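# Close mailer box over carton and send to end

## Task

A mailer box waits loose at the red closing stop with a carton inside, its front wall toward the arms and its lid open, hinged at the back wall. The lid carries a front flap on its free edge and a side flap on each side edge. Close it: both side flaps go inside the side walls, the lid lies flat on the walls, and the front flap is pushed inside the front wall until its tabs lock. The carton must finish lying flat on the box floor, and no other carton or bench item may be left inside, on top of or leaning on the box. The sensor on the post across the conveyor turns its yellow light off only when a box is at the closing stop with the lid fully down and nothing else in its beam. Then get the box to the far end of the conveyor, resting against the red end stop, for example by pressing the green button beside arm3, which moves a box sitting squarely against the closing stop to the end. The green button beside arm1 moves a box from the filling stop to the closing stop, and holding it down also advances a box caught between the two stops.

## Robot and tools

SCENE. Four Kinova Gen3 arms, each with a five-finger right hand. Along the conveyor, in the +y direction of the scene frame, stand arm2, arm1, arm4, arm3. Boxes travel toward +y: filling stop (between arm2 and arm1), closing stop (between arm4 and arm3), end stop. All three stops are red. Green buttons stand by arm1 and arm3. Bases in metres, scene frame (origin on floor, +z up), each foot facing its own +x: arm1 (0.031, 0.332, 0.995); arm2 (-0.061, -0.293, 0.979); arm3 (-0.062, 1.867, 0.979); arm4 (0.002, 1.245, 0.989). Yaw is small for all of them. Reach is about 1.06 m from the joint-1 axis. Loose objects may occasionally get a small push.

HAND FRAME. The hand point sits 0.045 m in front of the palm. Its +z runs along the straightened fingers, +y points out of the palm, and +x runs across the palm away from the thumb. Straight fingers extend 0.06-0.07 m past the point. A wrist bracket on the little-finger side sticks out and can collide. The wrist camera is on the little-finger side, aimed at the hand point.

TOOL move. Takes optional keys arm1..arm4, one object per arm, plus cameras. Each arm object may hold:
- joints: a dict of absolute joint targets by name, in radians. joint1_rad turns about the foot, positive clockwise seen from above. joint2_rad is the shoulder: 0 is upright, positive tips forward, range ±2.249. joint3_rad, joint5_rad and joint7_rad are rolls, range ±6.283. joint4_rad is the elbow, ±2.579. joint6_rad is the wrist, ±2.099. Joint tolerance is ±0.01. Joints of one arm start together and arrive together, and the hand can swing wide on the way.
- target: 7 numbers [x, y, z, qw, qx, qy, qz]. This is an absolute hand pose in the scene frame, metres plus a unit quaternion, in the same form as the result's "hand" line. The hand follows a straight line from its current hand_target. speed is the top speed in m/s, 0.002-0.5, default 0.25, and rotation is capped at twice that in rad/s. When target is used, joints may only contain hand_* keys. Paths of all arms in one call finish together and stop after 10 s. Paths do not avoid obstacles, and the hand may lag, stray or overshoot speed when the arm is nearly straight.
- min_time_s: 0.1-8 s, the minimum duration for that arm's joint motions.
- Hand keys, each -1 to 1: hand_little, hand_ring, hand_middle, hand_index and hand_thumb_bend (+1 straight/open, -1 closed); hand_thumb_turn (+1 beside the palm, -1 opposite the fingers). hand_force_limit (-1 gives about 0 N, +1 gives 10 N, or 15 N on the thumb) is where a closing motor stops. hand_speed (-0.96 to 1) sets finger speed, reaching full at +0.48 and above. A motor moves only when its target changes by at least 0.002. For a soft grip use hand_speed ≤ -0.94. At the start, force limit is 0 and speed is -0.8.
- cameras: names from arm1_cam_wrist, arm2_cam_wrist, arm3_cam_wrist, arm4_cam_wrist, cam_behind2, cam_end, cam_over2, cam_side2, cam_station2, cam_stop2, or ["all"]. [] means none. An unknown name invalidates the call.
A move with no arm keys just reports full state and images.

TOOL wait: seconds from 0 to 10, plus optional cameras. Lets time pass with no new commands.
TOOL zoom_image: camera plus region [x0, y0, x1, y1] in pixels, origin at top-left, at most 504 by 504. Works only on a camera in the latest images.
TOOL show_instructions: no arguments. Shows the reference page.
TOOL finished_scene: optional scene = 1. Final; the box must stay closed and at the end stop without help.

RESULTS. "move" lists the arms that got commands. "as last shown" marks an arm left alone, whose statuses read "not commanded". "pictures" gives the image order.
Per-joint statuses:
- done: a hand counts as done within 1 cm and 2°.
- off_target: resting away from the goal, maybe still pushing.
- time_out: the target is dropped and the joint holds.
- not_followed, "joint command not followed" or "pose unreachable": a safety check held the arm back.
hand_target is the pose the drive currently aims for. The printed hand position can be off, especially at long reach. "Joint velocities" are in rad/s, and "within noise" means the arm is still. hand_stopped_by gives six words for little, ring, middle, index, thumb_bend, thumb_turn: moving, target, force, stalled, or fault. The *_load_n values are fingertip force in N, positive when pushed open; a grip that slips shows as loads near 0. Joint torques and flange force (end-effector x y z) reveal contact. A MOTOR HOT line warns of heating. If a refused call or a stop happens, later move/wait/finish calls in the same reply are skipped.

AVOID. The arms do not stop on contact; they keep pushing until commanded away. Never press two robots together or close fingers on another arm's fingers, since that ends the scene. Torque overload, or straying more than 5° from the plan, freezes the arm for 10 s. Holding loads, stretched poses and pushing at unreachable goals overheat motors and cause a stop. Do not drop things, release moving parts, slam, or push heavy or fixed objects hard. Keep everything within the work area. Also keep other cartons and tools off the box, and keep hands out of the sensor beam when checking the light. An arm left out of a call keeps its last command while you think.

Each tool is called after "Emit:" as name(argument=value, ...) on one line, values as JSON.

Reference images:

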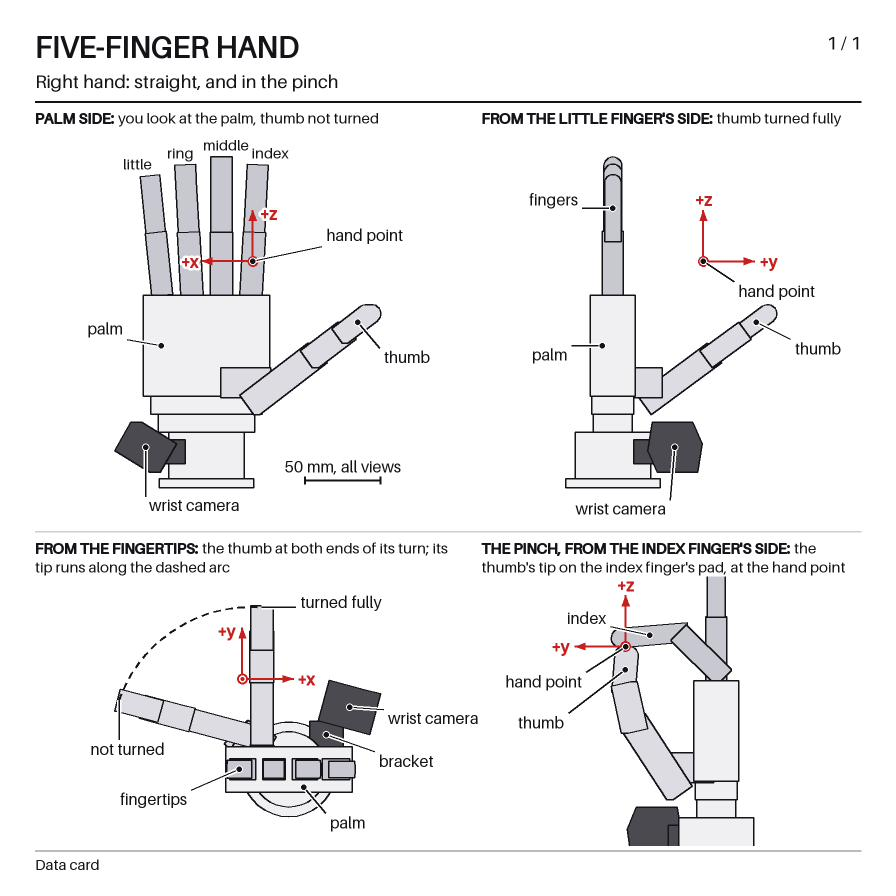

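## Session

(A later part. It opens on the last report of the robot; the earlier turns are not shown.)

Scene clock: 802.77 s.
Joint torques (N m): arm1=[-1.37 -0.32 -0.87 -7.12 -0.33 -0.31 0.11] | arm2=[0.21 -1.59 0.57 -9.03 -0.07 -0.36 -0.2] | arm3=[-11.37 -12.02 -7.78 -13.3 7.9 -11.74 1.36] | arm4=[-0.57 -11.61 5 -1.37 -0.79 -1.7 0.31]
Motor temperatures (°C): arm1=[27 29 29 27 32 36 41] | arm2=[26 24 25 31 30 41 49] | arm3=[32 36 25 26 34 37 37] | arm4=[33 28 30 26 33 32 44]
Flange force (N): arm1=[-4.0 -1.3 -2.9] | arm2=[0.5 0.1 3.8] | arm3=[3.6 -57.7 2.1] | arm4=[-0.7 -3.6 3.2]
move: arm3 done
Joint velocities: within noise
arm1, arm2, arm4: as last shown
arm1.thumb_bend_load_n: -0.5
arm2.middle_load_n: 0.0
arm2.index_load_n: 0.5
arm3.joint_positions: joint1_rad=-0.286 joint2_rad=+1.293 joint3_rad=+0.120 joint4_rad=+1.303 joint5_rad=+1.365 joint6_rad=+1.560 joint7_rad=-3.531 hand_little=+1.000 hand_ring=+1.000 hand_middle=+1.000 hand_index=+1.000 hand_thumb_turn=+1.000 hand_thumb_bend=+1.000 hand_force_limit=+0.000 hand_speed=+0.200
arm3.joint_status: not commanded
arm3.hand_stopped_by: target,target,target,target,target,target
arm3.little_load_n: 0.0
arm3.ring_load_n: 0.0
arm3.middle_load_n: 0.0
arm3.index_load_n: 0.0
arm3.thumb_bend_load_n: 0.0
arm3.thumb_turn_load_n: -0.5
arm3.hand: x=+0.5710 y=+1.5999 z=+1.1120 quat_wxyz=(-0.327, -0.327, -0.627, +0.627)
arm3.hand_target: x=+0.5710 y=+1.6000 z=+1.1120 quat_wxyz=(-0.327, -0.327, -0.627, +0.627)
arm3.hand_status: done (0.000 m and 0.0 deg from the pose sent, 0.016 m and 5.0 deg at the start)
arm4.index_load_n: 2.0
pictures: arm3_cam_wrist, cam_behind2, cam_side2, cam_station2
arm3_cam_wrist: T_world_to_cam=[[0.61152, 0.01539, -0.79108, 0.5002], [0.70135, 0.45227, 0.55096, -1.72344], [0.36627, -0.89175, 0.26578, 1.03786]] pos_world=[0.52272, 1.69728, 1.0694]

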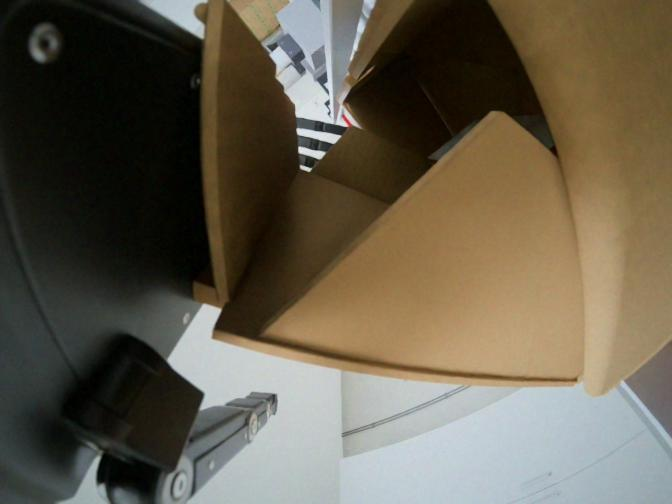

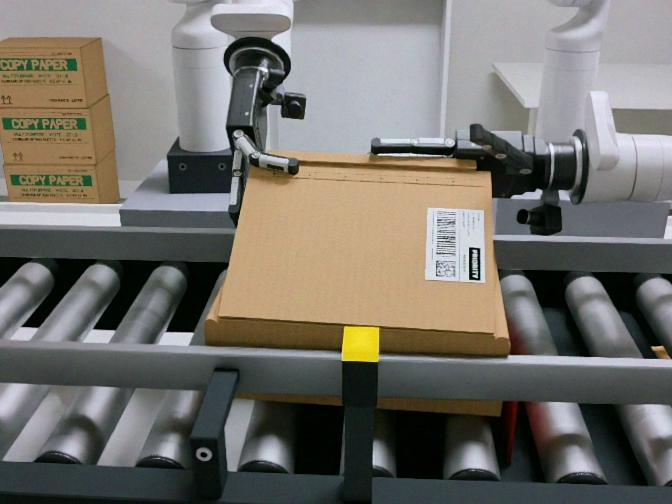

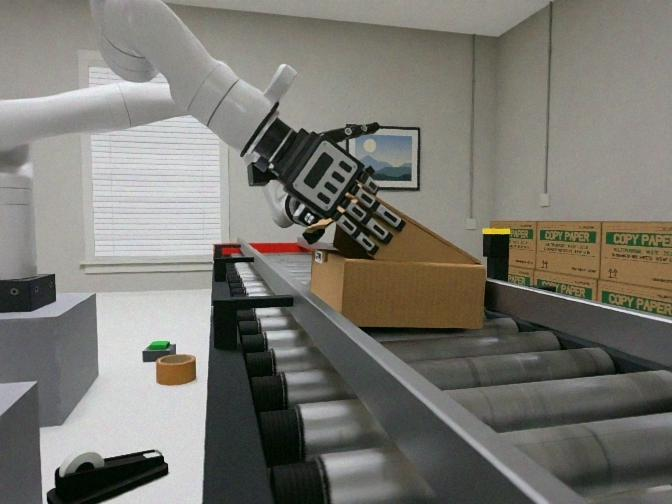

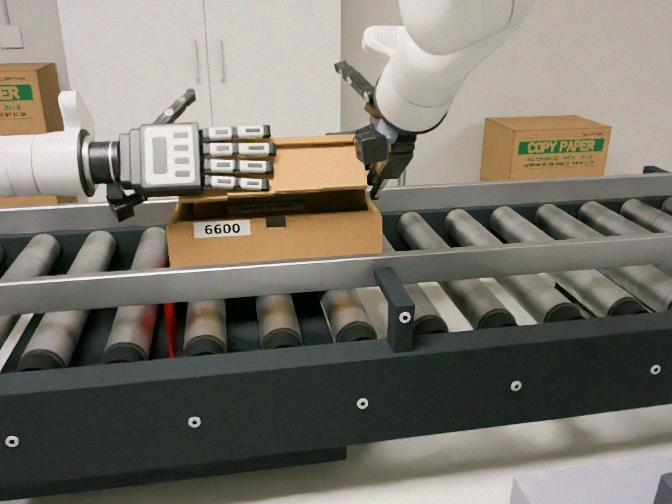

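Emit:
move(arm3={"target": [0.566, 1.600, 1.113, 0.3265, 0.3265, 0.6272, -0.6272], "speed": 0.06}, cameras=["cam_station2", "cam_side2", "cam_end"])

Emit:
zoom_image(camera="cam_side2", region=[260, 160, 500, 340])

Emit:
zoom_image(camera="cam_station2", region=[160, 100, 420, 290])

Scene clock: 816.27 s.
Joint torques (N m): arm1=[-1.41 -0.32 -0.85 -7.12 -0.3 -0.3 0.13] | arm2=[0.21 -1.58 0.52 -9.04 -0.1 -0.37 -0.22] | arm3=[0.07 -20.28 3.37 -5.28 2.14 0.62 0.07] | arm4=[-0.27 -11.23 5.02 -2.87 -0.73 -1.89 0.28]
Motor temperatures (°C): arm1=[27 29 29 27 32 36 41] | arm2=[26 24 25 31 30 41 49] | arm3=[32 36 25 26 35 38 37] | arm4=[33 28 30 26 33 32 44]
Flange force (N): arm1=[-4.0 -1.1 -2.8] | arm2=[0.4 -0.2 3.8] | arm3=[1.0 -9.5 -2.0] | arm4=[0.3 -4.7 -1.6]
move: arm3 done
Joint velocities: within noise
arm1.joint_positions: joint1_rad=+0.683 joint2_rad=-0.494 joint3_rad=-0.032 joint4_rad=+1.553 joint5_rad=-0.076 joint6_rad=+2.041 joint7_rad=-1.728 hand_little=+1.000 hand_ring=+1.000 hand_middle=+1.000 hand_index=+1.000 hand_thumb_turn=+1.000 hand_thumb_bend=+1.000 hand_force_limit=+0.000 hand_speed=-0.800
arm1.joint_status: not commanded
arm1.hand_stopped_by: target,target,target,target,target,target
arm1.little_load_n: 0.0
arm1.ring_load_n: 0.0
arm1.middle_load_n: 0.0
arm1.index_load_n: 0.0
arm1.thumb_bend_load_n: 0.0
arm1.thumb_turn_load_n: 0.0
arm1.hand: x=+0.1701 y=+0.3083 z=+1.4863 quat_wxyz=(-0.021, -0.348, -0.937, -0.020)
arm1.hand_target: x=+0.1701 y=+0.3083 z=+1.4863 quat_wxyz=(-0.021, -0.348, -0.937, -0.020)
arm1.hand_status: not commanded
arm2.joint_positions: joint1_rad=-0.434 joint2_rad=-0.363 joint3_rad=-0.120 joint4_rad=+1.537 joint5_rad=-0.061 joint6_rad=+1.933 joint7_rad=-2.051 hand_little=+1.000 hand_ring=+1.000 hand_middle=+1.000 hand_index=+1.000 hand_thumb_turn=+1.000 hand_thumb_bend=+1.000 hand_force_limit=+0.000 hand_speed=-0.800
arm2.joint_status: not commanded
arm2.hand_stopped_by: target,target,target,target,target,target
arm2.little_load_n: -0.5
arm2.ring_load_n: 0.0
arm2.middle_load_n: 0.0
arm2.index_load_n: 0.0
arm2.thumb_bend_load_n: 0.0
arm2.thumb_turn_load_n: 0.0
arm2.hand: x=+0.1101 y=-0.1672 z=+1.4577 quat_wxyz=(-0.007, -0.007, -1.000, -0.013)
arm2.hand_target: x=+0.1101 y=-0.1672 z=+1.4577 quat_wxyz=(-0.007, -0.007, -1.000, -0.013)
arm2.hand_status: not commanded
arm3.joint_positions: joint1_rad=-0.288 joint2_rad=+1.284 joint3_rad=+0.119 joint4_rad=+1.326 joint5_rad=+1.365 joint6_rad=+1.559 joint7_rad=-3.545 hand_little=+1.000 hand_ring=+1.000 hand_middle=+1.000 hand_index=+1.000 hand_thumb_turn=+1.000 hand_thumb_bend=+1.000 hand_force_limit=+0.000 hand_speed=+0.200
arm3.joint_status: not commanded
arm3.hand_stopped_by: target,target,target,target,target,target
arm3.little_load_n: 0.0
arm3.ring_load_n: 0.0
arm3.middle_load_n: 0.0
arm3.index_load_n: 0.0
arm3.thumb_bend_load_n: 0.0
arm3.thumb_turn_load_n: 0.0
arm3.hand: x=+0.5660 y=+1.6000 z=+1.1130 quat_wxyz=(-0.326, -0.327, -0.627, +0.627)
arm3.hand_target: x=+0.5660 y=+1.6000 z=+1.1130 quat_wxyz=(-0.326, -0.327, -0.627, +0.627)
arm3.hand_status: done (0.000 m and 0.0 deg from the pose sent, 0.005 m and 0.0 deg at the start)
arm4.joint_positions: joint1_rad=-1.028 joint2_rad=+0.742 joint3_rad=+0.609 joint4_rad=+2.399 joint5_rad=-0.359 joint6_rad=-0.687 joint7_rad=-1.986 hand_little=+1.000 hand_ring=+1.000 hand_middle=+1.000 hand_index=+0.000 hand_thumb_turn=+1.000 hand_thumb_bend=+1.000 hand_force_limit=+0.000 hand_speed=+0.200
arm4.joint_status: not commanded
arm4.hand_stopped_by: target,target,target,target,target,target
arm4.little_load_n: 0.0
arm4.ring_load_n: 0.0
arm4.middle_load_n: 0.0
arm4.index_load_n: 0.0
arm4.thumb_bend_load_n: 0.0
arm4.thumb_turn_load_n: 0.0
arm4.hand: x=+0.5270 y=+1.4630 z=+1.1400 quat_wxyz=(-0.462, +0.000, -0.887, +0.000)
arm4.hand_target: x=+0.5270 y=+1.4630 z=+1.1400 quat_wxyz=(-0.462, +0.000, -0.887, +0.000)
arm4.hand_status: not commanded
pictures: cam_end, cam_side2, cam_station2

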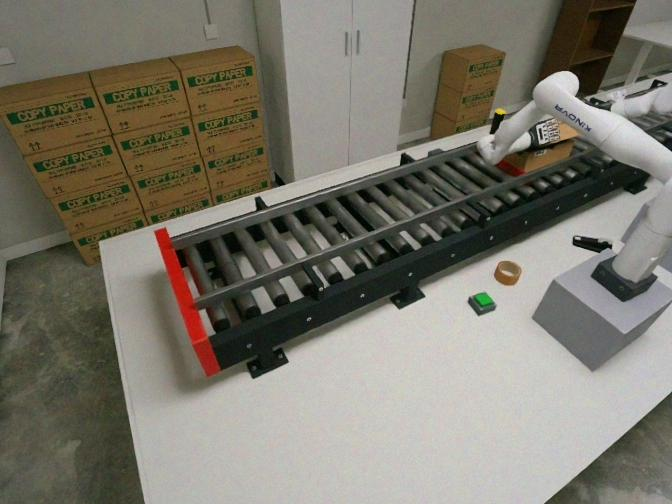

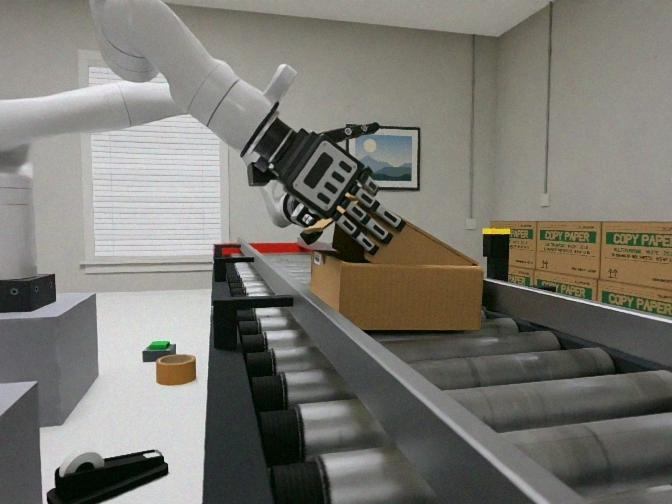

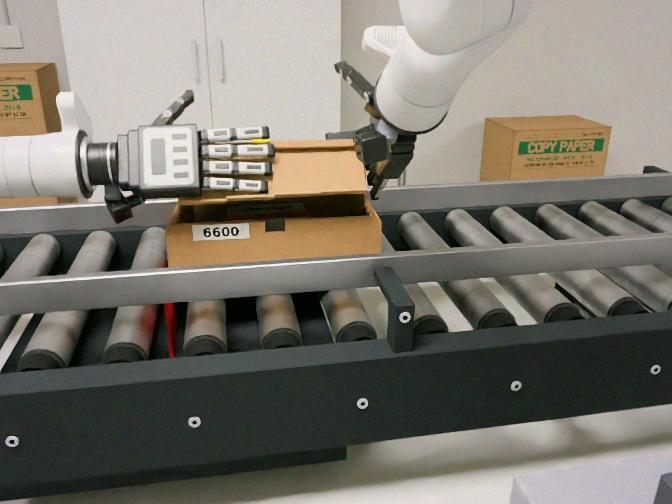

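Scaled by 2.100 from the camera's image (finer frame: 960x720).

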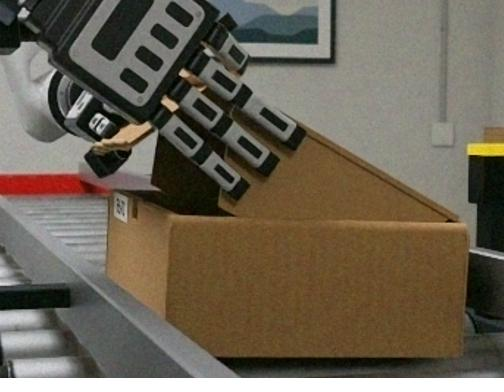

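Scaled by 1.938 from the camera's image (finer frame: 960x720).

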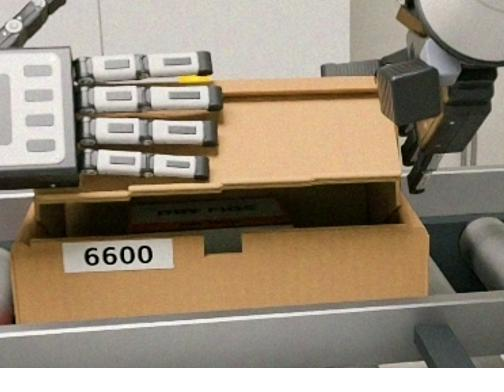

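Emit:
move(arm3={"target": [0.567, 1.600, 1.129, 0.3944, 0.3944, 0.5869, -0.5869], "speed": 0.06}, arm4={"target": [0.527, 1.451, 1.140, 0.4617, 0, 0.887, 0], "speed": 0.05}, cameras=["cam_station2", "cam_side2"])

Scene clock: 857.23 s.
Joint torques (N m): arm1=[-1.38 -0.35 -0.87 -7.13 -0.33 -0.31 0.1] | arm2=[0.21 -1.59 0.53 -9.08 -0.08 -0.35 -0.19] | arm3=[1.09 -20.48 4.11 -4.34 1.47 1.53 -0.06] | arm4=[-0.24 -11.13 4.89 -2.82 -0.75 -1.89 0.27]
Motor temperatures (°C): arm1=[27 28 29 27 32 36 40] | arm2=[26 24 25 31 30 41 49] | arm3=[32 38 25 26 34 38 37] | arm4=[33 28 30 26 33 32 44]
Flange force (N): arm1=[-4.1 -1.3 -2.9] | arm2=[0.5 0.0 4.0] | arm3=[-1.5 -5.2 -2.3] | arm4=[0.0 -4.2 -2.1]
move: arm3 done; arm4 done
Joint velocities: within noise
arm1, arm2: as last shown
arm2.thumb_bend_load_n: -0.5
arm3.joint_positions: joint1_rad=-0.293 joint2_rad=+1.284 joint3_rad=+0.129 joint4_rad=+1.324 joint5_rad=+1.358 joint6_rad=+1.552 joint7_rad=-3.765 hand_little=+1.000 hand_ring=+1.000 hand_middle=+1.000 hand_index=+1.000 hand_thumb_turn=+1.000 hand_thumb_bend=+1.000 hand_force_limit=+0.000 hand_speed=+0.200
arm3.joint_status: not commanded
arm3.hand_stopped_by: target,target,target,target,target,target
arm3.little_load_n: 0.0
arm3.ring_load_n: 0.0
arm3.middle_load_n: 0.0
arm3.index_load_n: 0.0
arm3.thumb_bend_load_n: 0.0
arm3.thumb_turn_load_n: 0.0
arm3.hand: x=+0.5670 y=+1.6000 z=+1.1290 quat_wxyz=(-0.394, -0.394, -0.587, +0.587)
arm3.hand_target: x=+0.5670 y=+1.6000 z=+1.1290 quat_wxyz=(-0.394, -0.394, -0.587, +0.587)
arm3.hand_status: done (0.000 m and 0.0 deg from the pose sent, 0.016 m and 12.8 deg at the start)
arm4.joint_positions: joint1_rad=-0.988 joint2_rad=+0.737 joint3_rad=+0.600 joint4_rad=+2.419 joint5_rad=-0.321 joint6_rad=-0.718 joint7_rad=-1.994 hand_little=+1.000 hand_ring=+1.000 hand_middle=+1.000 hand_index=+0.000 hand_thumb_turn=+1.000 hand_thumb_bend=+1.000 hand_force_limit=+0.000 hand_speed=+0.200
arm4.joint_status: not commanded
arm4.hand_stopped_by: target,target,target,target,target,target
arm4.little_load_n: 0.0
arm4.ring_load_n: 0.0
arm4.middle_load_n: 0.0
arm4.index_load_n: 0.0
arm4.thumb_bend_load_n: 0.0
arm4.thumb_turn_load_n: 0.0
arm4.hand: x=+0.5270 y=+1.4510 z=+1.1400 quat_wxyz=(-0.462, +0.000, -0.887, +0.000)
arm4.hand_target: x=+0.5270 y=+1.4510 z=+1.1400 quat_wxyz=(-0.462, +0.000, -0.887, +0.000)
arm4.hand_status: done (0.000 m and 0.0 deg from the pose sent, 0.012 m and 0.0 deg at the start)
pictures: cam_side2, cam_station2

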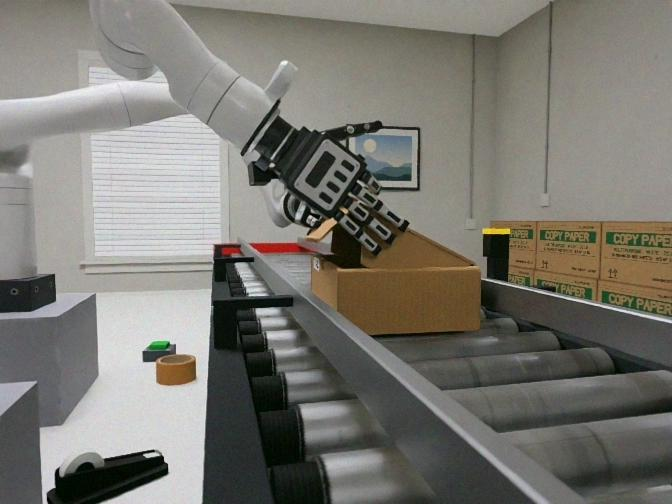

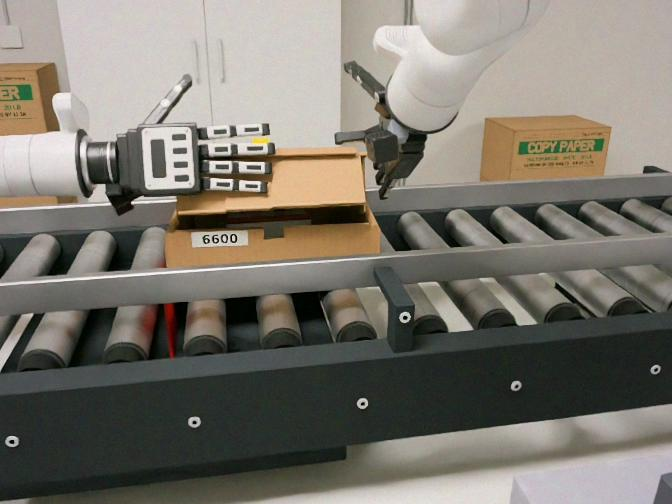

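Emit:
zoom_image(camera="cam_station2", region=[160, 100, 420, 290])

Emit:
zoom_image(camera="cam_side2", region=[260, 160, 500, 340])

Scaled by 1.938 from the camera's image (finer frame: 960x720).

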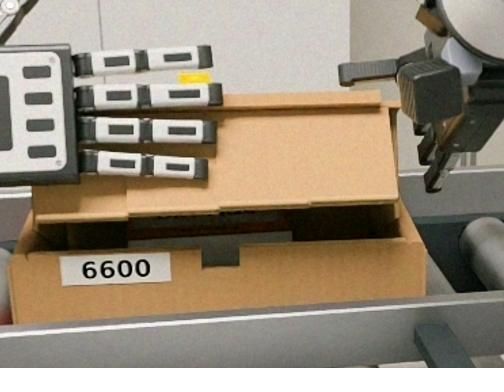

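Scaled by 2.100 from the camera's image (finer frame: 960x720).

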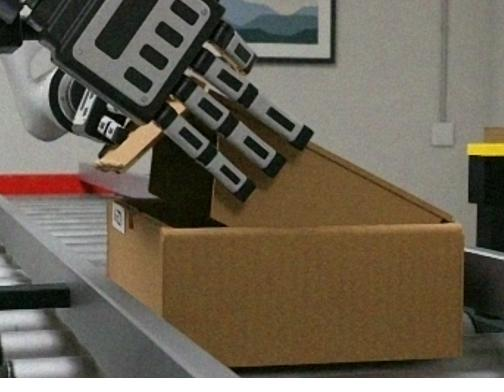

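Emit:
move(arm3={"target": [0.546, 1.600, 1.130, 0.5337, 0.5337, 0.4639, -0.4639], "speed": 0.06}, arm4={"target": [0.515, 1.451, 1.119, 0.5, 0, 0.866, 0], "speed": 0.06}, cameras=["cam_station2", "cam_side2", "arm3_cam_wrist", "arm4_cam_wrist"])

Emit:
zoom_image(camera="cam_station2", region=[160, 100, 420, 290])

Emit:
zoom_image(camera="cam_side2", region=[260, 160, 500, 340])

Scene clock: 908.87 s.
Joint torques (N m): arm1=[-1.39 -0.36 -0.91 -7.11 -0.32 -0.32 0.09] | arm2=[0.23 -1.59 0.47 -9.07 -0.07 -0.35 -0.19] | arm3=[1 -20.52 4.46 -3.89 1.47 1.75 0] | arm4=[-0.48 -10.84 4.46 0.37 -0.74 -1.16 0.4]
Motor temperatures (°C): arm1=[27 28 29 27 32 36 40] | arm2=[26 24 25 31 30 41 49] | arm3=[31 37 25 26 34 37 37] | arm4=[33 28 30 26 33 32 44]
Flange force (N): arm1=[-4.1 -1.4 -3.0] | arm2=[0.4 -0.2 4.0] | arm3=[-3.6 -3.7 -2.2] | arm4=[-4.0 -2.0 -1.9]
move: arm3 done; arm4 done
Joint velocities: within noise
arm1, arm2: as last shown
arm2.little_load_n: 0.0
arm2.thumb_bend_load_n: 0.0
arm3.joint_positions: joint1_rad=-0.308 joint2_rad=+1.343 joint3_rad=+0.149 joint4_rad=+1.325 joint5_rad=+1.334 joint6_rad=+1.529 joint7_rad=-4.345 hand_little=+1.000 hand_ring=+1.000 hand_middle=+1.000 hand_index=+1.000 hand_thumb_turn=+1.000 hand_thumb_bend=+1.000 hand_force_limit=+0.000 hand_speed=+0.200
arm3.joint_status: not commanded
arm3.hand_stopped_by: target,target,target,target,target,target
arm3.little_load_n: 0.0
arm3.ring_load_n: 0.0
arm3.middle_load_n: 0.0
arm3.index_load_n: 0.0
arm3.thumb_bend_load_n: 0.0
arm3.thumb_turn_load_n: 0.0
arm3.hand: x=+0.5460 y=+1.6000 z=+1.1300 quat_wxyz=(-0.534, -0.534, -0.464, +0.464)
arm3.hand_target: x=+0.5460 y=+1.6000 z=+1.1300 quat_wxyz=(-0.534, -0.534, -0.464, +0.464)
arm3.hand_status: done (0.000 m and 0.0 deg from the pose sent, 0.021 m and 30.2 deg at the start)
arm4.joint_positions: joint1_rad=-0.999 joint2_rad=+0.911 joint3_rad=+0.536 joint4_rad=+2.485 joint5_rad=-0.401 joint6_rad=-0.980 joint7_rad=-2.097 hand_little=+1.000 hand_ring=+1.000 hand_middle=+1.000 hand_index=+0.000 hand_thumb_turn=+1.000 hand_thumb_bend=+1.000 hand_force_limit=+0.000 hand_speed=+0.200
arm4.joint_status: not commanded
arm4.hand_stopped_by: target,target,target,target,target,target
arm4.little_load_n: 0.0
arm4.ring_load_n: 0.0
arm4.middle_load_n: 0.0
arm4.index_load_n: 0.5
arm4.thumb_bend_load_n: 0.0
arm4.thumb_turn_load_n: 0.0
arm4.hand: x=+0.5150 y=+1.4510 z=+1.1190 quat_wxyz=(-0.500, +0.000, -0.866, +0.000)
arm4.hand_target: x=+0.5150 y=+1.4510 z=+1.1190 quat_wxyz=(-0.500, +0.000, -0.866, +0.000)
arm4.hand_status: done (0.000 m and 0.0 deg from the pose sent, 0.024 m and 5.0 deg at the start)
pictures: arm3_cam_wrist, arm4_cam_wrist, cam_side2, cam_station2
arm3_cam_wrist: T_world_to_cam=[[0.98676, 0.01547, -0.16146, -0.38678], [0.13711, 0.45227, 0.88128, -1.78109], [0.08666, -0.89175, 0.44416, 0.99339]] pos_world=[0.53978, 1.69738, 1.06595]
arm4_cam_wrist: T_world_to_cam=[[-0.15583, 0.97562, -0.15452, -1.16866], [-0.15003, 0.13124, 0.97993, -1.22686], [0.97632, 0.17588, 0.12593, -0.78592]] pos_world=[0.40113, 1.43942, 1.12062]

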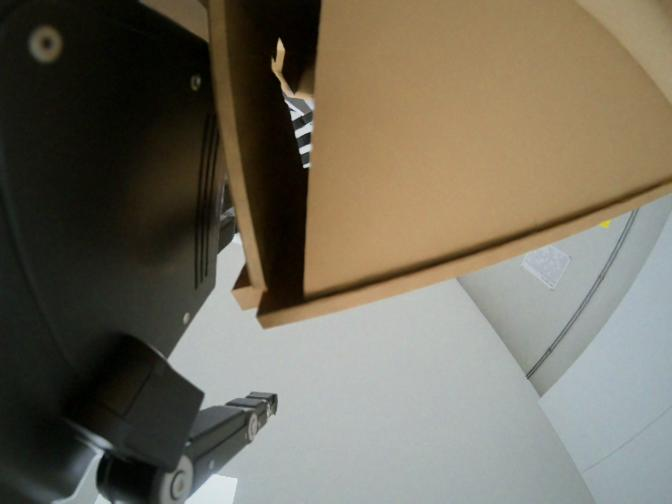

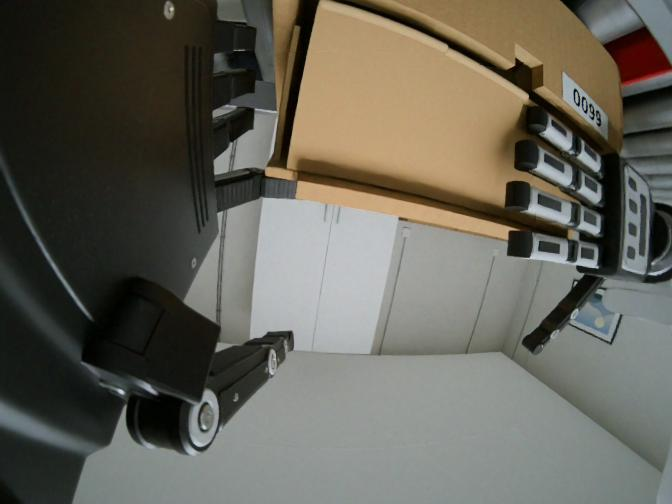

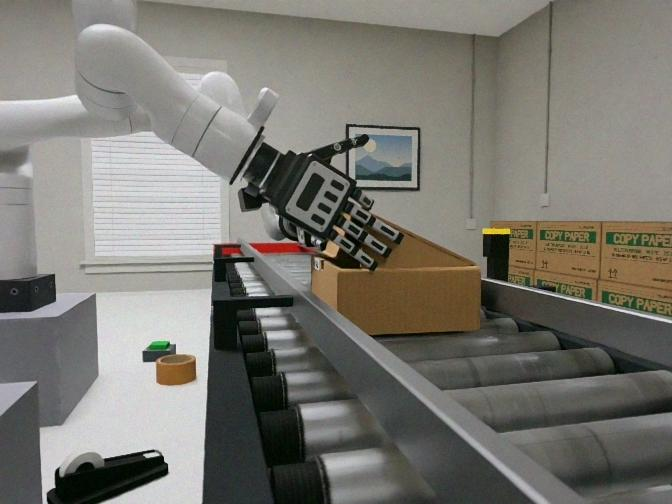

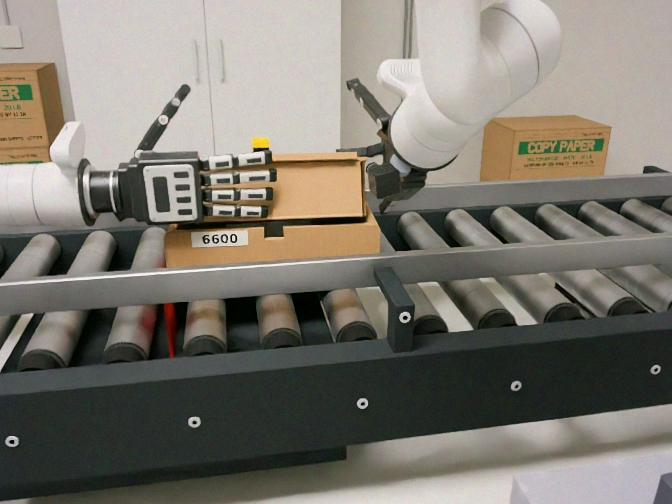

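Scaled by 1.938 from the camera's image (finer frame: 960x720).

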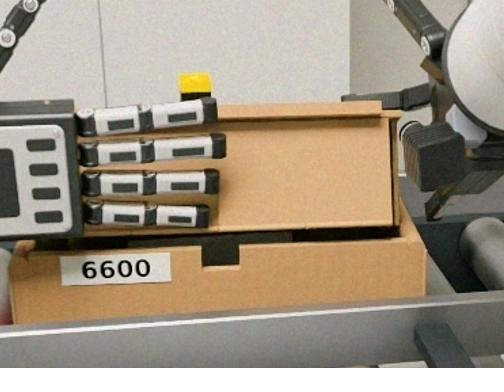

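Scaled by 2.100 from the camera's image (finer frame: 960x720).

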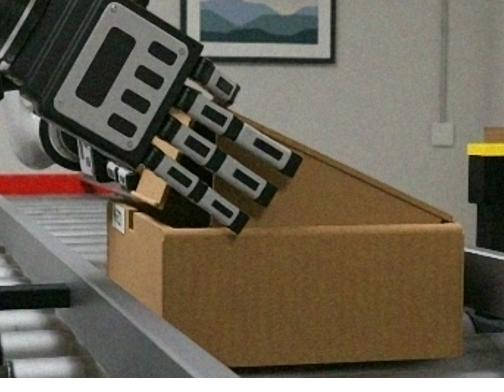

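Emit:
move(arm3={"target": [0.5415, 1.600, 1.130, 0.5337, 0.5337, 0.4639, -0.4639], "speed": 0.06}, arm4={"target": [0.5044, 1.451, 1.0953, 0.5446, 0, 0.8387, 0], "speed": 0.05}, cameras=["cam_station2", "cam_side2", "arm4_cam_wrist"])

Emit:
zoom_image(camera="cam_station2", region=[160, 100, 420, 290])

Emit:
zoom_image(camera="cam_side2", region=[260, 160, 500, 340])

Scene clock: 935.67 s.
Joint torques (N m): arm1=[-1.39 -0.31 -0.87 -7.11 -0.32 -0.29 0.09] | arm2=[0.22 -1.56 0.5 -9.09 -0.09 -0.36 -0.18] | arm3=[1.09 -20.13 4.37 -3.48 1.2 1.84 0.04] | arm4=[-10.33 25.78 -32.59 10.21 21.63 22.69 5.09]
Motor temperatures (°C): arm1=[27 28 29 27 32 36 40] | arm2=[26 24 25 31 30 41 49] | arm3=[31 37 25 26 34 37 37] | arm4=[33 28 30 26 33 32 44]
Flange force (N): arm1=[-4.0 -1.3 -2.9] | arm2=[0.5 -0.1 4.1] | arm3=[-3.6 -2.7 -2.1] | arm4=[-93.2 -13.8 -25.6]
move: arm3 done; arm4 done
Joint velocities: within noise
arm1, arm2: as last shown
arm1.little_load_n: 0.5
arm3.joint_positions: joint1_rad=-0.310 joint2_rad=+1.338 joint3_rad=+0.149 joint4_rad=+1.344 joint5_rad=+1.334 joint6_rad=+1.527 joint7_rad=-4.359 hand_little=+1.000 hand_ring=+1.000 hand_middle=+1.000 hand_index=+1.000 hand_thumb_turn=+1.000 hand_thumb_bend=+1.000 hand_force_limit=+0.000 hand_speed=+0.200
arm3.joint_status: not commanded
arm3.hand_stopped_by: target,target,target,target,target,target
arm3.little_load_n: 0.0
arm3.ring_load_n: 0.0
arm3.middle_load_n: 0.0
arm3.index_load_n: 0.0
arm3.thumb_bend_load_n: 0.0
arm3.thumb_turn_load_n: -0.5
arm3.hand: x=+0.5415 y=+1.6000 z=+1.1300 quat_wxyz=(-0.534, -0.534, -0.464, +0.464)
arm3.hand_target: x=+0.5415 y=+1.6000 z=+1.1300 quat_wxyz=(-0.534, -0.534, -0.464, +0.464)
arm3.hand_status: done (0.000 m and 0.0 deg from the pose sent, 0.005 m and 0.0 deg at the start)
arm4.joint_positions: joint1_rad=-1.025 joint2_rad=+1.136 joint3_rad=+0.464 joint4_rad=+2.509 joint5_rad=-0.541 joint6_rad=-1.232 joint7_rad=-2.226 hand_little=+1.000 hand_ring=+1.000 hand_middle=+1.000 hand_index=+0.000 hand_thumb_turn=+1.000 hand_thumb_bend=+1.000 hand_force_limit=+0.000 hand_speed=+0.200
arm4.joint_status: not commanded
arm4.hand_stopped_by: target,target,target,target,target,target
arm4.little_load_n: 0.0
arm4.ring_load_n: 0.0
arm4.middle_load_n: 0.0
arm4.index_load_n: -2.0
arm4.thumb_bend_load_n: 0.0
arm4.thumb_turn_load_n: 0.0
arm4.hand: x=+0.5044 y=+1.4510 z=+1.0953 quat_wxyz=(-0.545, +0.000, -0.839, +0.000)
arm4.hand_target: x=+0.5044 y=+1.4510 z=+1.0953 quat_wxyz=(-0.545, +0.000, -0.839, +0.000)
arm4.hand_status: done (0.000 m and 0.0 deg from the pose sent, 0.026 m and 6.0 deg at the start)
pictures: arm4_cam_wrist, cam_side2, cam_station2
arm4_cam_wrist: T_world_to_cam=[[-0.13875, 0.97564, -0.1699, -1.16566], [-0.25144, 0.13123, 0.95893, -1.13104], [0.95788, 0.17577, 0.22711, -0.87397]] pos_world=[0.39102, 1.43932, 1.08504]

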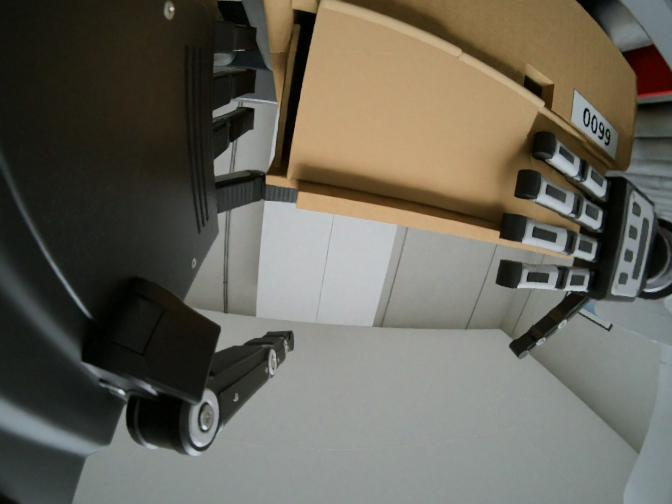

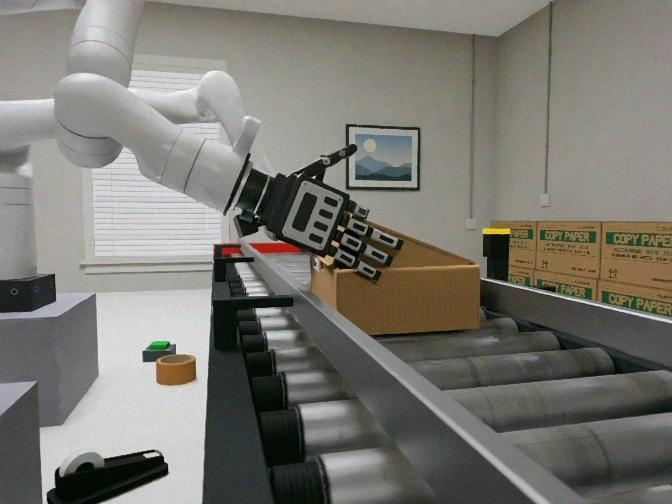

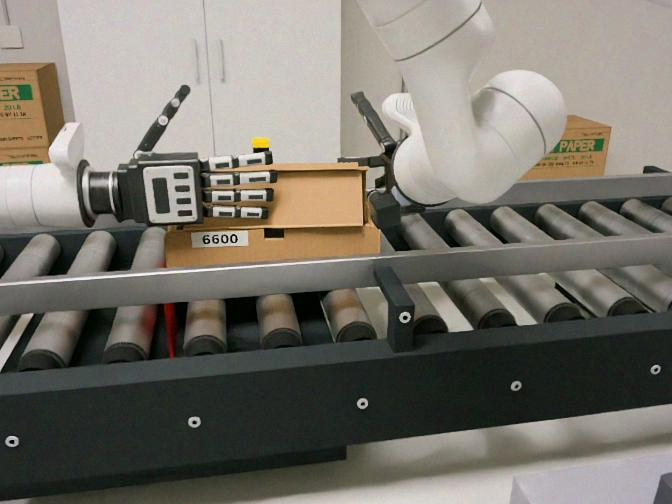

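Scaled by 1.938 from the camera's image (finer frame: 960x720).

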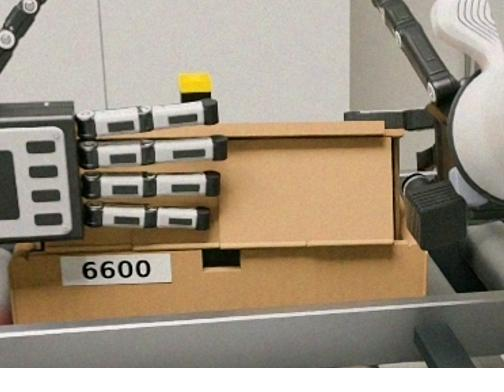

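Scaled by 2.100 from the camera's image (finer frame: 960x720).

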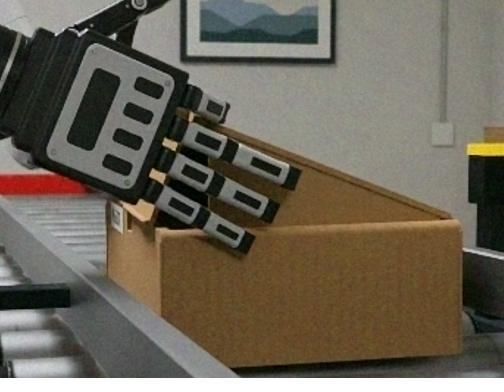

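Emit:
move(arm4={"target": [0.508, 1.451, 1.1015, 0.5446, 0, 0.8387, 0], "speed": 0.05}, cameras=["cam_station2", "cam_side2", "arm4_cam_wrist", "arm3_cam_wrist"])

Emit:
zoom_image(camera="arm4_cam_wrist", region=[240, 0, 660, 300])

Emit:
zoom_image(camera="cam_station2", region=[320, 100, 480, 290])

Scene clock: 945.27 s.
Joint torques (N m): arm1=[-1.39 -0.34 -0.86 -7.11 -0.31 -0.31 0.1] | arm2=[0.29 -1.57 0.52 -9.09 -0.08 -0.34 -0.2] | arm3=[1.2 -20.16 4.41 -3.47 1.19 1.83 0.05] | arm4=[-7.36 7.35 -14.96 5.81 11.13 10.47 3.18]
Motor temperatures (°C): arm1=[27 28 29 27 32 36 40] | arm2=[26 24 25 31 30 41 48] | arm3=[31 38 25 26 34 37 37] | arm4=[33 28 30 26 35 34 44]
Flange force (N): arm1=[-4.1 -1.2 -2.9] | arm2=[0.5 -0.1 4.2] | arm3=[-3.5 -2.7 -2.2] | arm4=[-49.6 -10.6 -13.0]
move: arm4 done
Joint velocities: within noise
arm1, arm2, arm3: as last shown
arm1.little_load_n: 0.0
arm3.thumb_turn_load_n: 0.0
arm4.joint_positions: joint1_rad=-1.021 joint2_rad=+1.112 joint3_rad=+0.477 joint4_rad=+2.506 joint5_rad=-0.526 joint6_rad=-1.213 joint7_rad=-2.210 hand_little=+1.000 hand_ring=+1.000 hand_middle=+1.000 hand_index=+0.000 hand_thumb_turn=+1.000 hand_thumb_bend=+1.000 hand_force_limit=+0.000 hand_speed=+0.200
arm4.joint_status: not commanded
arm4.hand_stopped_by: target,target,target,target,target,target
arm4.little_load_n: 0.0
arm4.ring_load_n: 0.0
arm4.middle_load_n: 0.0
arm4.index_load_n: -0.5
arm4.thumb_bend_load_n: -0.5
arm4.thumb_turn_load_n: -0.5
arm4.hand: x=+0.5080 y=+1.4510 z=+1.1015 quat_wxyz=(-0.545, +0.000, -0.839, +0.000)
arm4.hand_target: x=+0.5080 y=+1.4510 z=+1.1015 quat_wxyz=(-0.545, +0.000, -0.839, +0.000)
arm4.hand_status: done (0.000 m and 0.0 deg from the pose sent, 0.007 m and 0.0 deg at the start)
pictures: arm3_cam_wrist, arm4_cam_wrist, cam_side2, cam_station2
arm3_cam_wrist: T_world_to_cam=[[0.98676, 0.01548, -0.16147, -0.38234], [0.13711, 0.45231, 0.88126, -1.78052], [0.08667, -0.89172, 0.4442, 0.9937]] pos_world=[0.53528, 1.69738, 1.06595]
arm4_cam_wrist: T_world_to_cam=[[-0.13884, 0.97563, -0.16992, -1.16412], [-0.25146, 0.13123, 0.95893, -1.13609], [0.95786, 0.17587, 0.22711, -0.87897]] pos_world=[0.39462, 1.43942, 1.09124]

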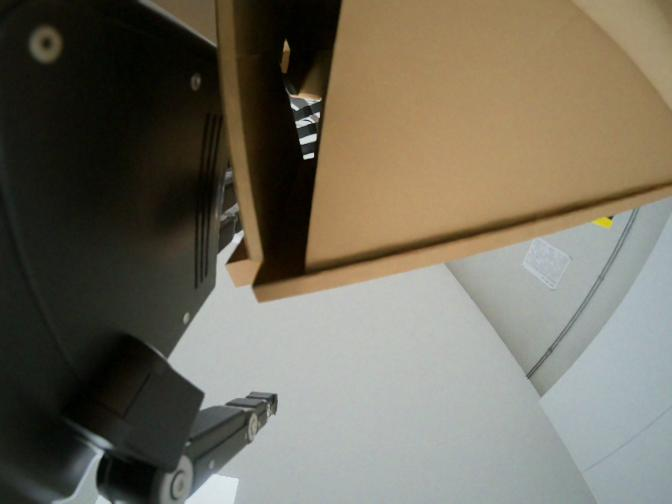

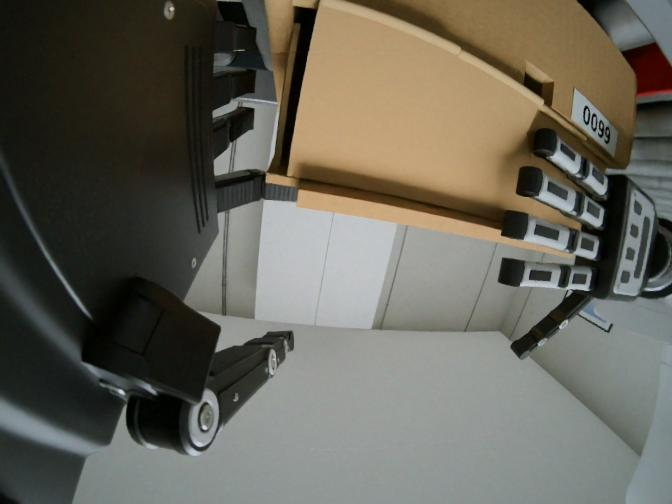

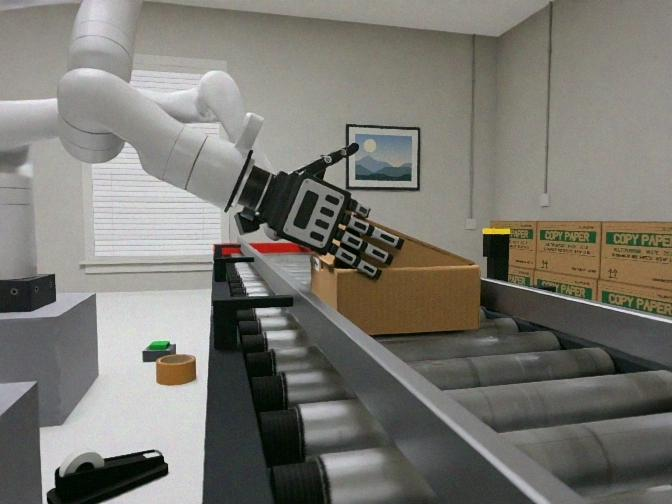

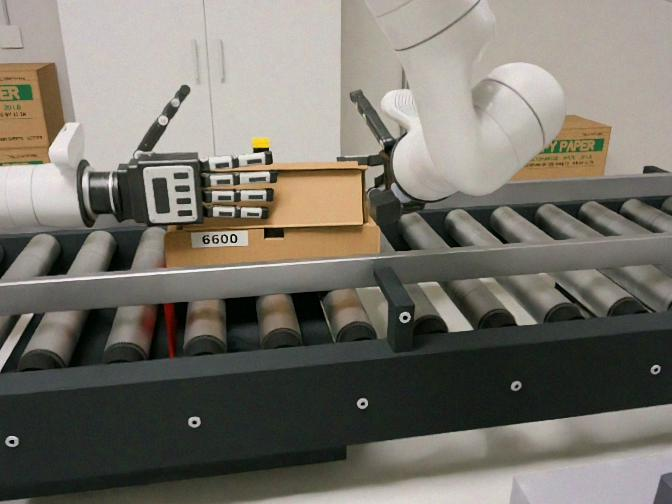

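Scaled by 1.200 from the camera's image (finer frame: 960x720).

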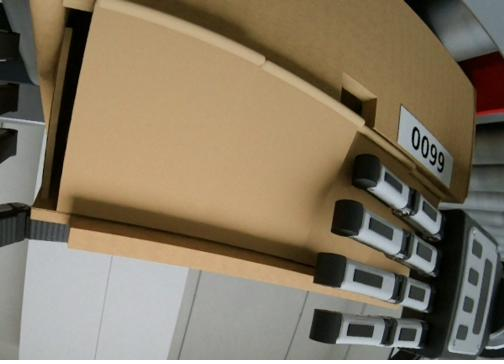

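Scaled by 2.653 from the camera's image (finer frame: 960x720).

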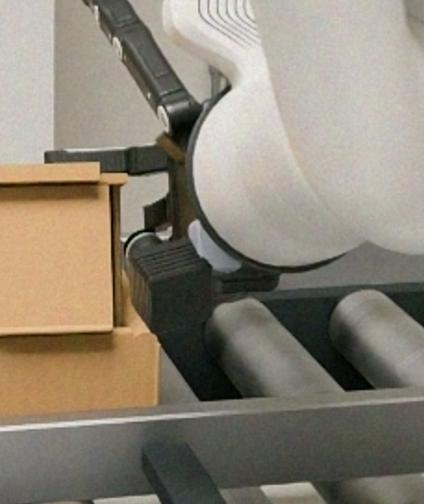

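Emit:
zoom_image(camera="cam_station2", region=[260, 150, 400, 270])

Emit:
zoom_image(camera="arm4_cam_wrist", region=[300, 0, 580, 180])

Scaled by 3.600 from the camera's image (finer frame: 960x720).

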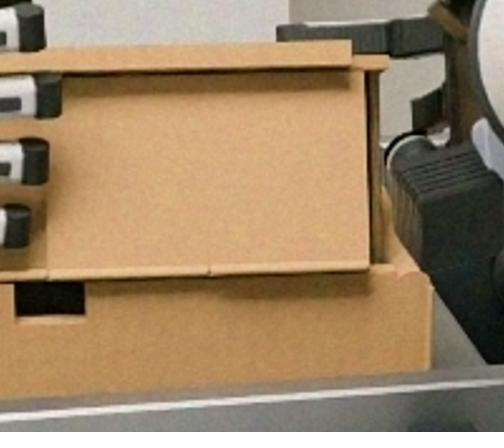

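Scaled by 1.800 from the camera's image (finer frame: 960x720).

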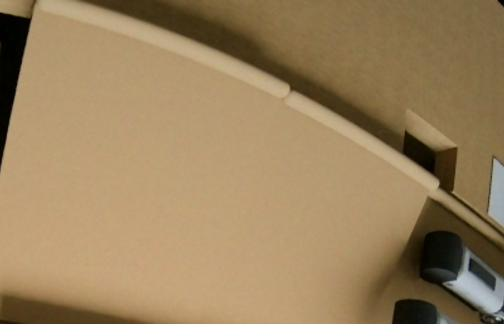

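Emit:
move(arm4={"target": [0.515, 1.451, 1.121, 0.5, 0, 0.866, 0], "speed": 0.08}, arm3={"target": [0.547, 1.595, 1.143, 0.5896, 0.5296, 0.4685, -0.3903], "speed": 0.08}, cameras=["cam_station2", "cam_side2", "arm4_cam_wrist"])

Emit:
zoom_image(camera="cam_station2", region=[160, 100, 420, 290])

Emit:
zoom_image(camera="arm4_cam_wrist", region=[240, 0, 660, 300])

Scene clock: 1005.73 s.
Joint torques (N m): arm1=[-1.38 -0.31 -0.89 -7.11 -0.32 -0.3 0.1] | arm2=[0.26 -1.58 0.49 -9.05 -0.07 -0.31 -0.21] | arm3=[-0.7 -20.28 4.21 -4.28 2 1.69 0.02] | arm4=[-0.26 -11.72 5.17 -0.73 -1.08 -1.86 0.27]
Motor temperatures (°C): arm1=[27 28 29 27 32 36 40] | arm2=[26 24 25 31 30 41 48] | arm3=[31 39 24 26 34 37 37] | arm4=[33 27 30 26 35 33 44]
Flange force (N): arm1=[-4.0 -1.3 -2.9] | arm2=[0.4 -0.2 4.1] | arm3=[-4.0 -4.8 -1.5] | arm4=[-1.6 -2.4 -2.7]
move: arm3 done; arm4 done
Joint velocities: within noise
arm1, arm2: as last shown
arm3.joint_positions: joint1_rad=-0.316 joint2_rad=+1.293 joint3_rad=+0.180 joint4_rad=+1.497 joint5_rad=+1.468 joint6_rad=+1.421 joint7_rad=-4.595 hand_little=+1.000 hand_ring=+1.000 hand_middle=+1.000 hand_index=+1.000 hand_thumb_turn=+1.000 hand_thumb_bend=+1.000 hand_force_limit=+0.000 hand_speed=+0.200
arm3.joint_status: not commanded
arm3.hand_stopped_by: target,target,target,target,target,target
arm3.little_load_n: 0.0
arm3.ring_load_n: 0.0
arm3.middle_load_n: 0.5
arm3.index_load_n: 0.0
arm3.thumb_bend_load_n: 0.0
arm3.thumb_turn_load_n: 0.0
arm3.hand: x=+0.5470 y=+1.5950 z=+1.1430 quat_wxyz=(-0.590, -0.530, -0.469, +0.390)
arm3.hand_target: x=+0.5470 y=+1.5950 z=+1.1430 quat_wxyz=(-0.590, -0.530, -0.469, +0.390)
arm3.hand_status: done (0.000 m and 0.0 deg from the pose sent, 0.015 m and 10.6 deg at the start)
arm4.joint_positions: joint1_rad=-1.001 joint2_rad=+0.904 joint3_rad=+0.540 joint4_rad=+2.486 joint5_rad=-0.400 joint6_rad=-0.974 joint7_rad=-2.094 hand_little=+1.000 hand_ring=+1.000 hand_middle=+1.000 hand_index=+0.000 hand_thumb_turn=+1.000 hand_thumb_bend=+1.000 hand_force_limit=+0.000 hand_speed=+0.200
arm4.joint_status: not commanded
arm4.hand_stopped_by: target,target,target,target,target,target
arm4.little_load_n: 0.0
arm4.ring_load_n: 0.0
arm4.middle_load_n: 0.0
arm4.index_load_n: 0.0
arm4.thumb_bend_load_n: 0.0
arm4.thumb_turn_load_n: 0.0
arm4.hand: x=+0.5150 y=+1.4510 z=+1.1210 quat_wxyz=(-0.500, +0.000, -0.866, +0.000)
arm4.hand_target: x=+0.5150 y=+1.4510 z=+1.1210 quat_wxyz=(-0.500, +0.000, -0.866, +0.000)
arm4.hand_status: done (0.000 m and 0.0 deg from the pose sent, 0.021 m and 6.0 deg at the start)
pictures: arm4_cam_wrist, cam_side2, cam_station2
arm4_cam_wrist: T_world_to_cam=[[-0.15572, 0.97565, -0.15449, -1.16837], [-0.15, 0.13123, 0.97994, -1.22881], [0.97635, 0.17577, 0.12591, -0.78599]] pos_world=[0.40113, 1.43932, 1.12262]

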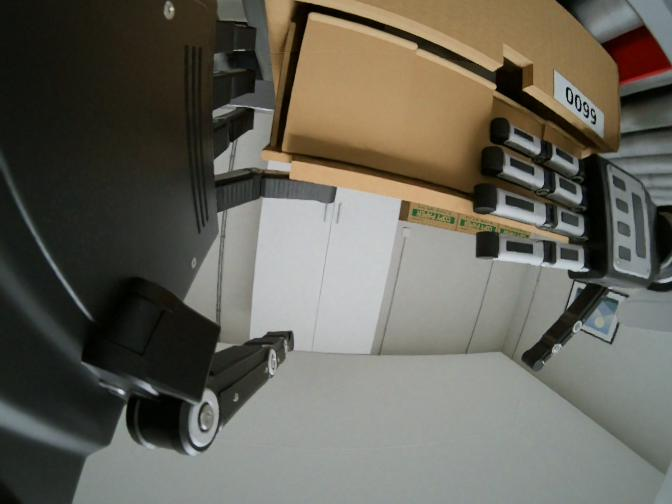

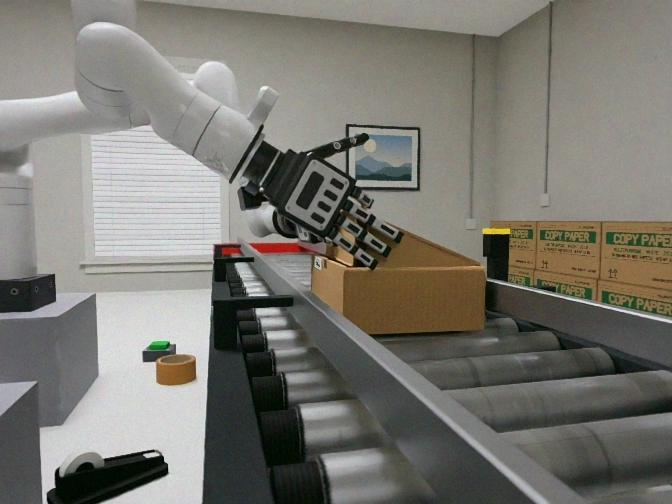

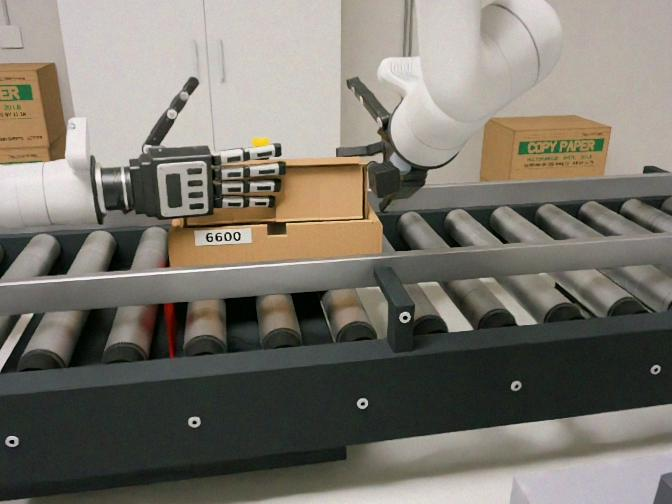

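Scaled by 1.938 from the camera's image (finer frame: 960x720).

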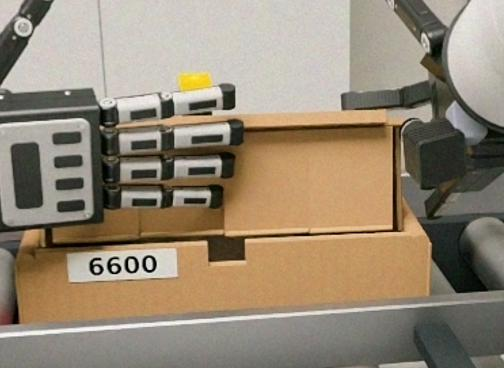

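Scaled by 1.200 from the camera's image (finer frame: 960x720).

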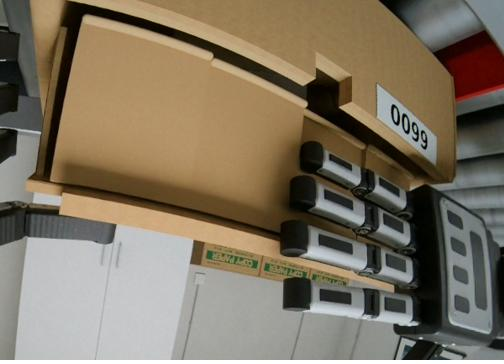

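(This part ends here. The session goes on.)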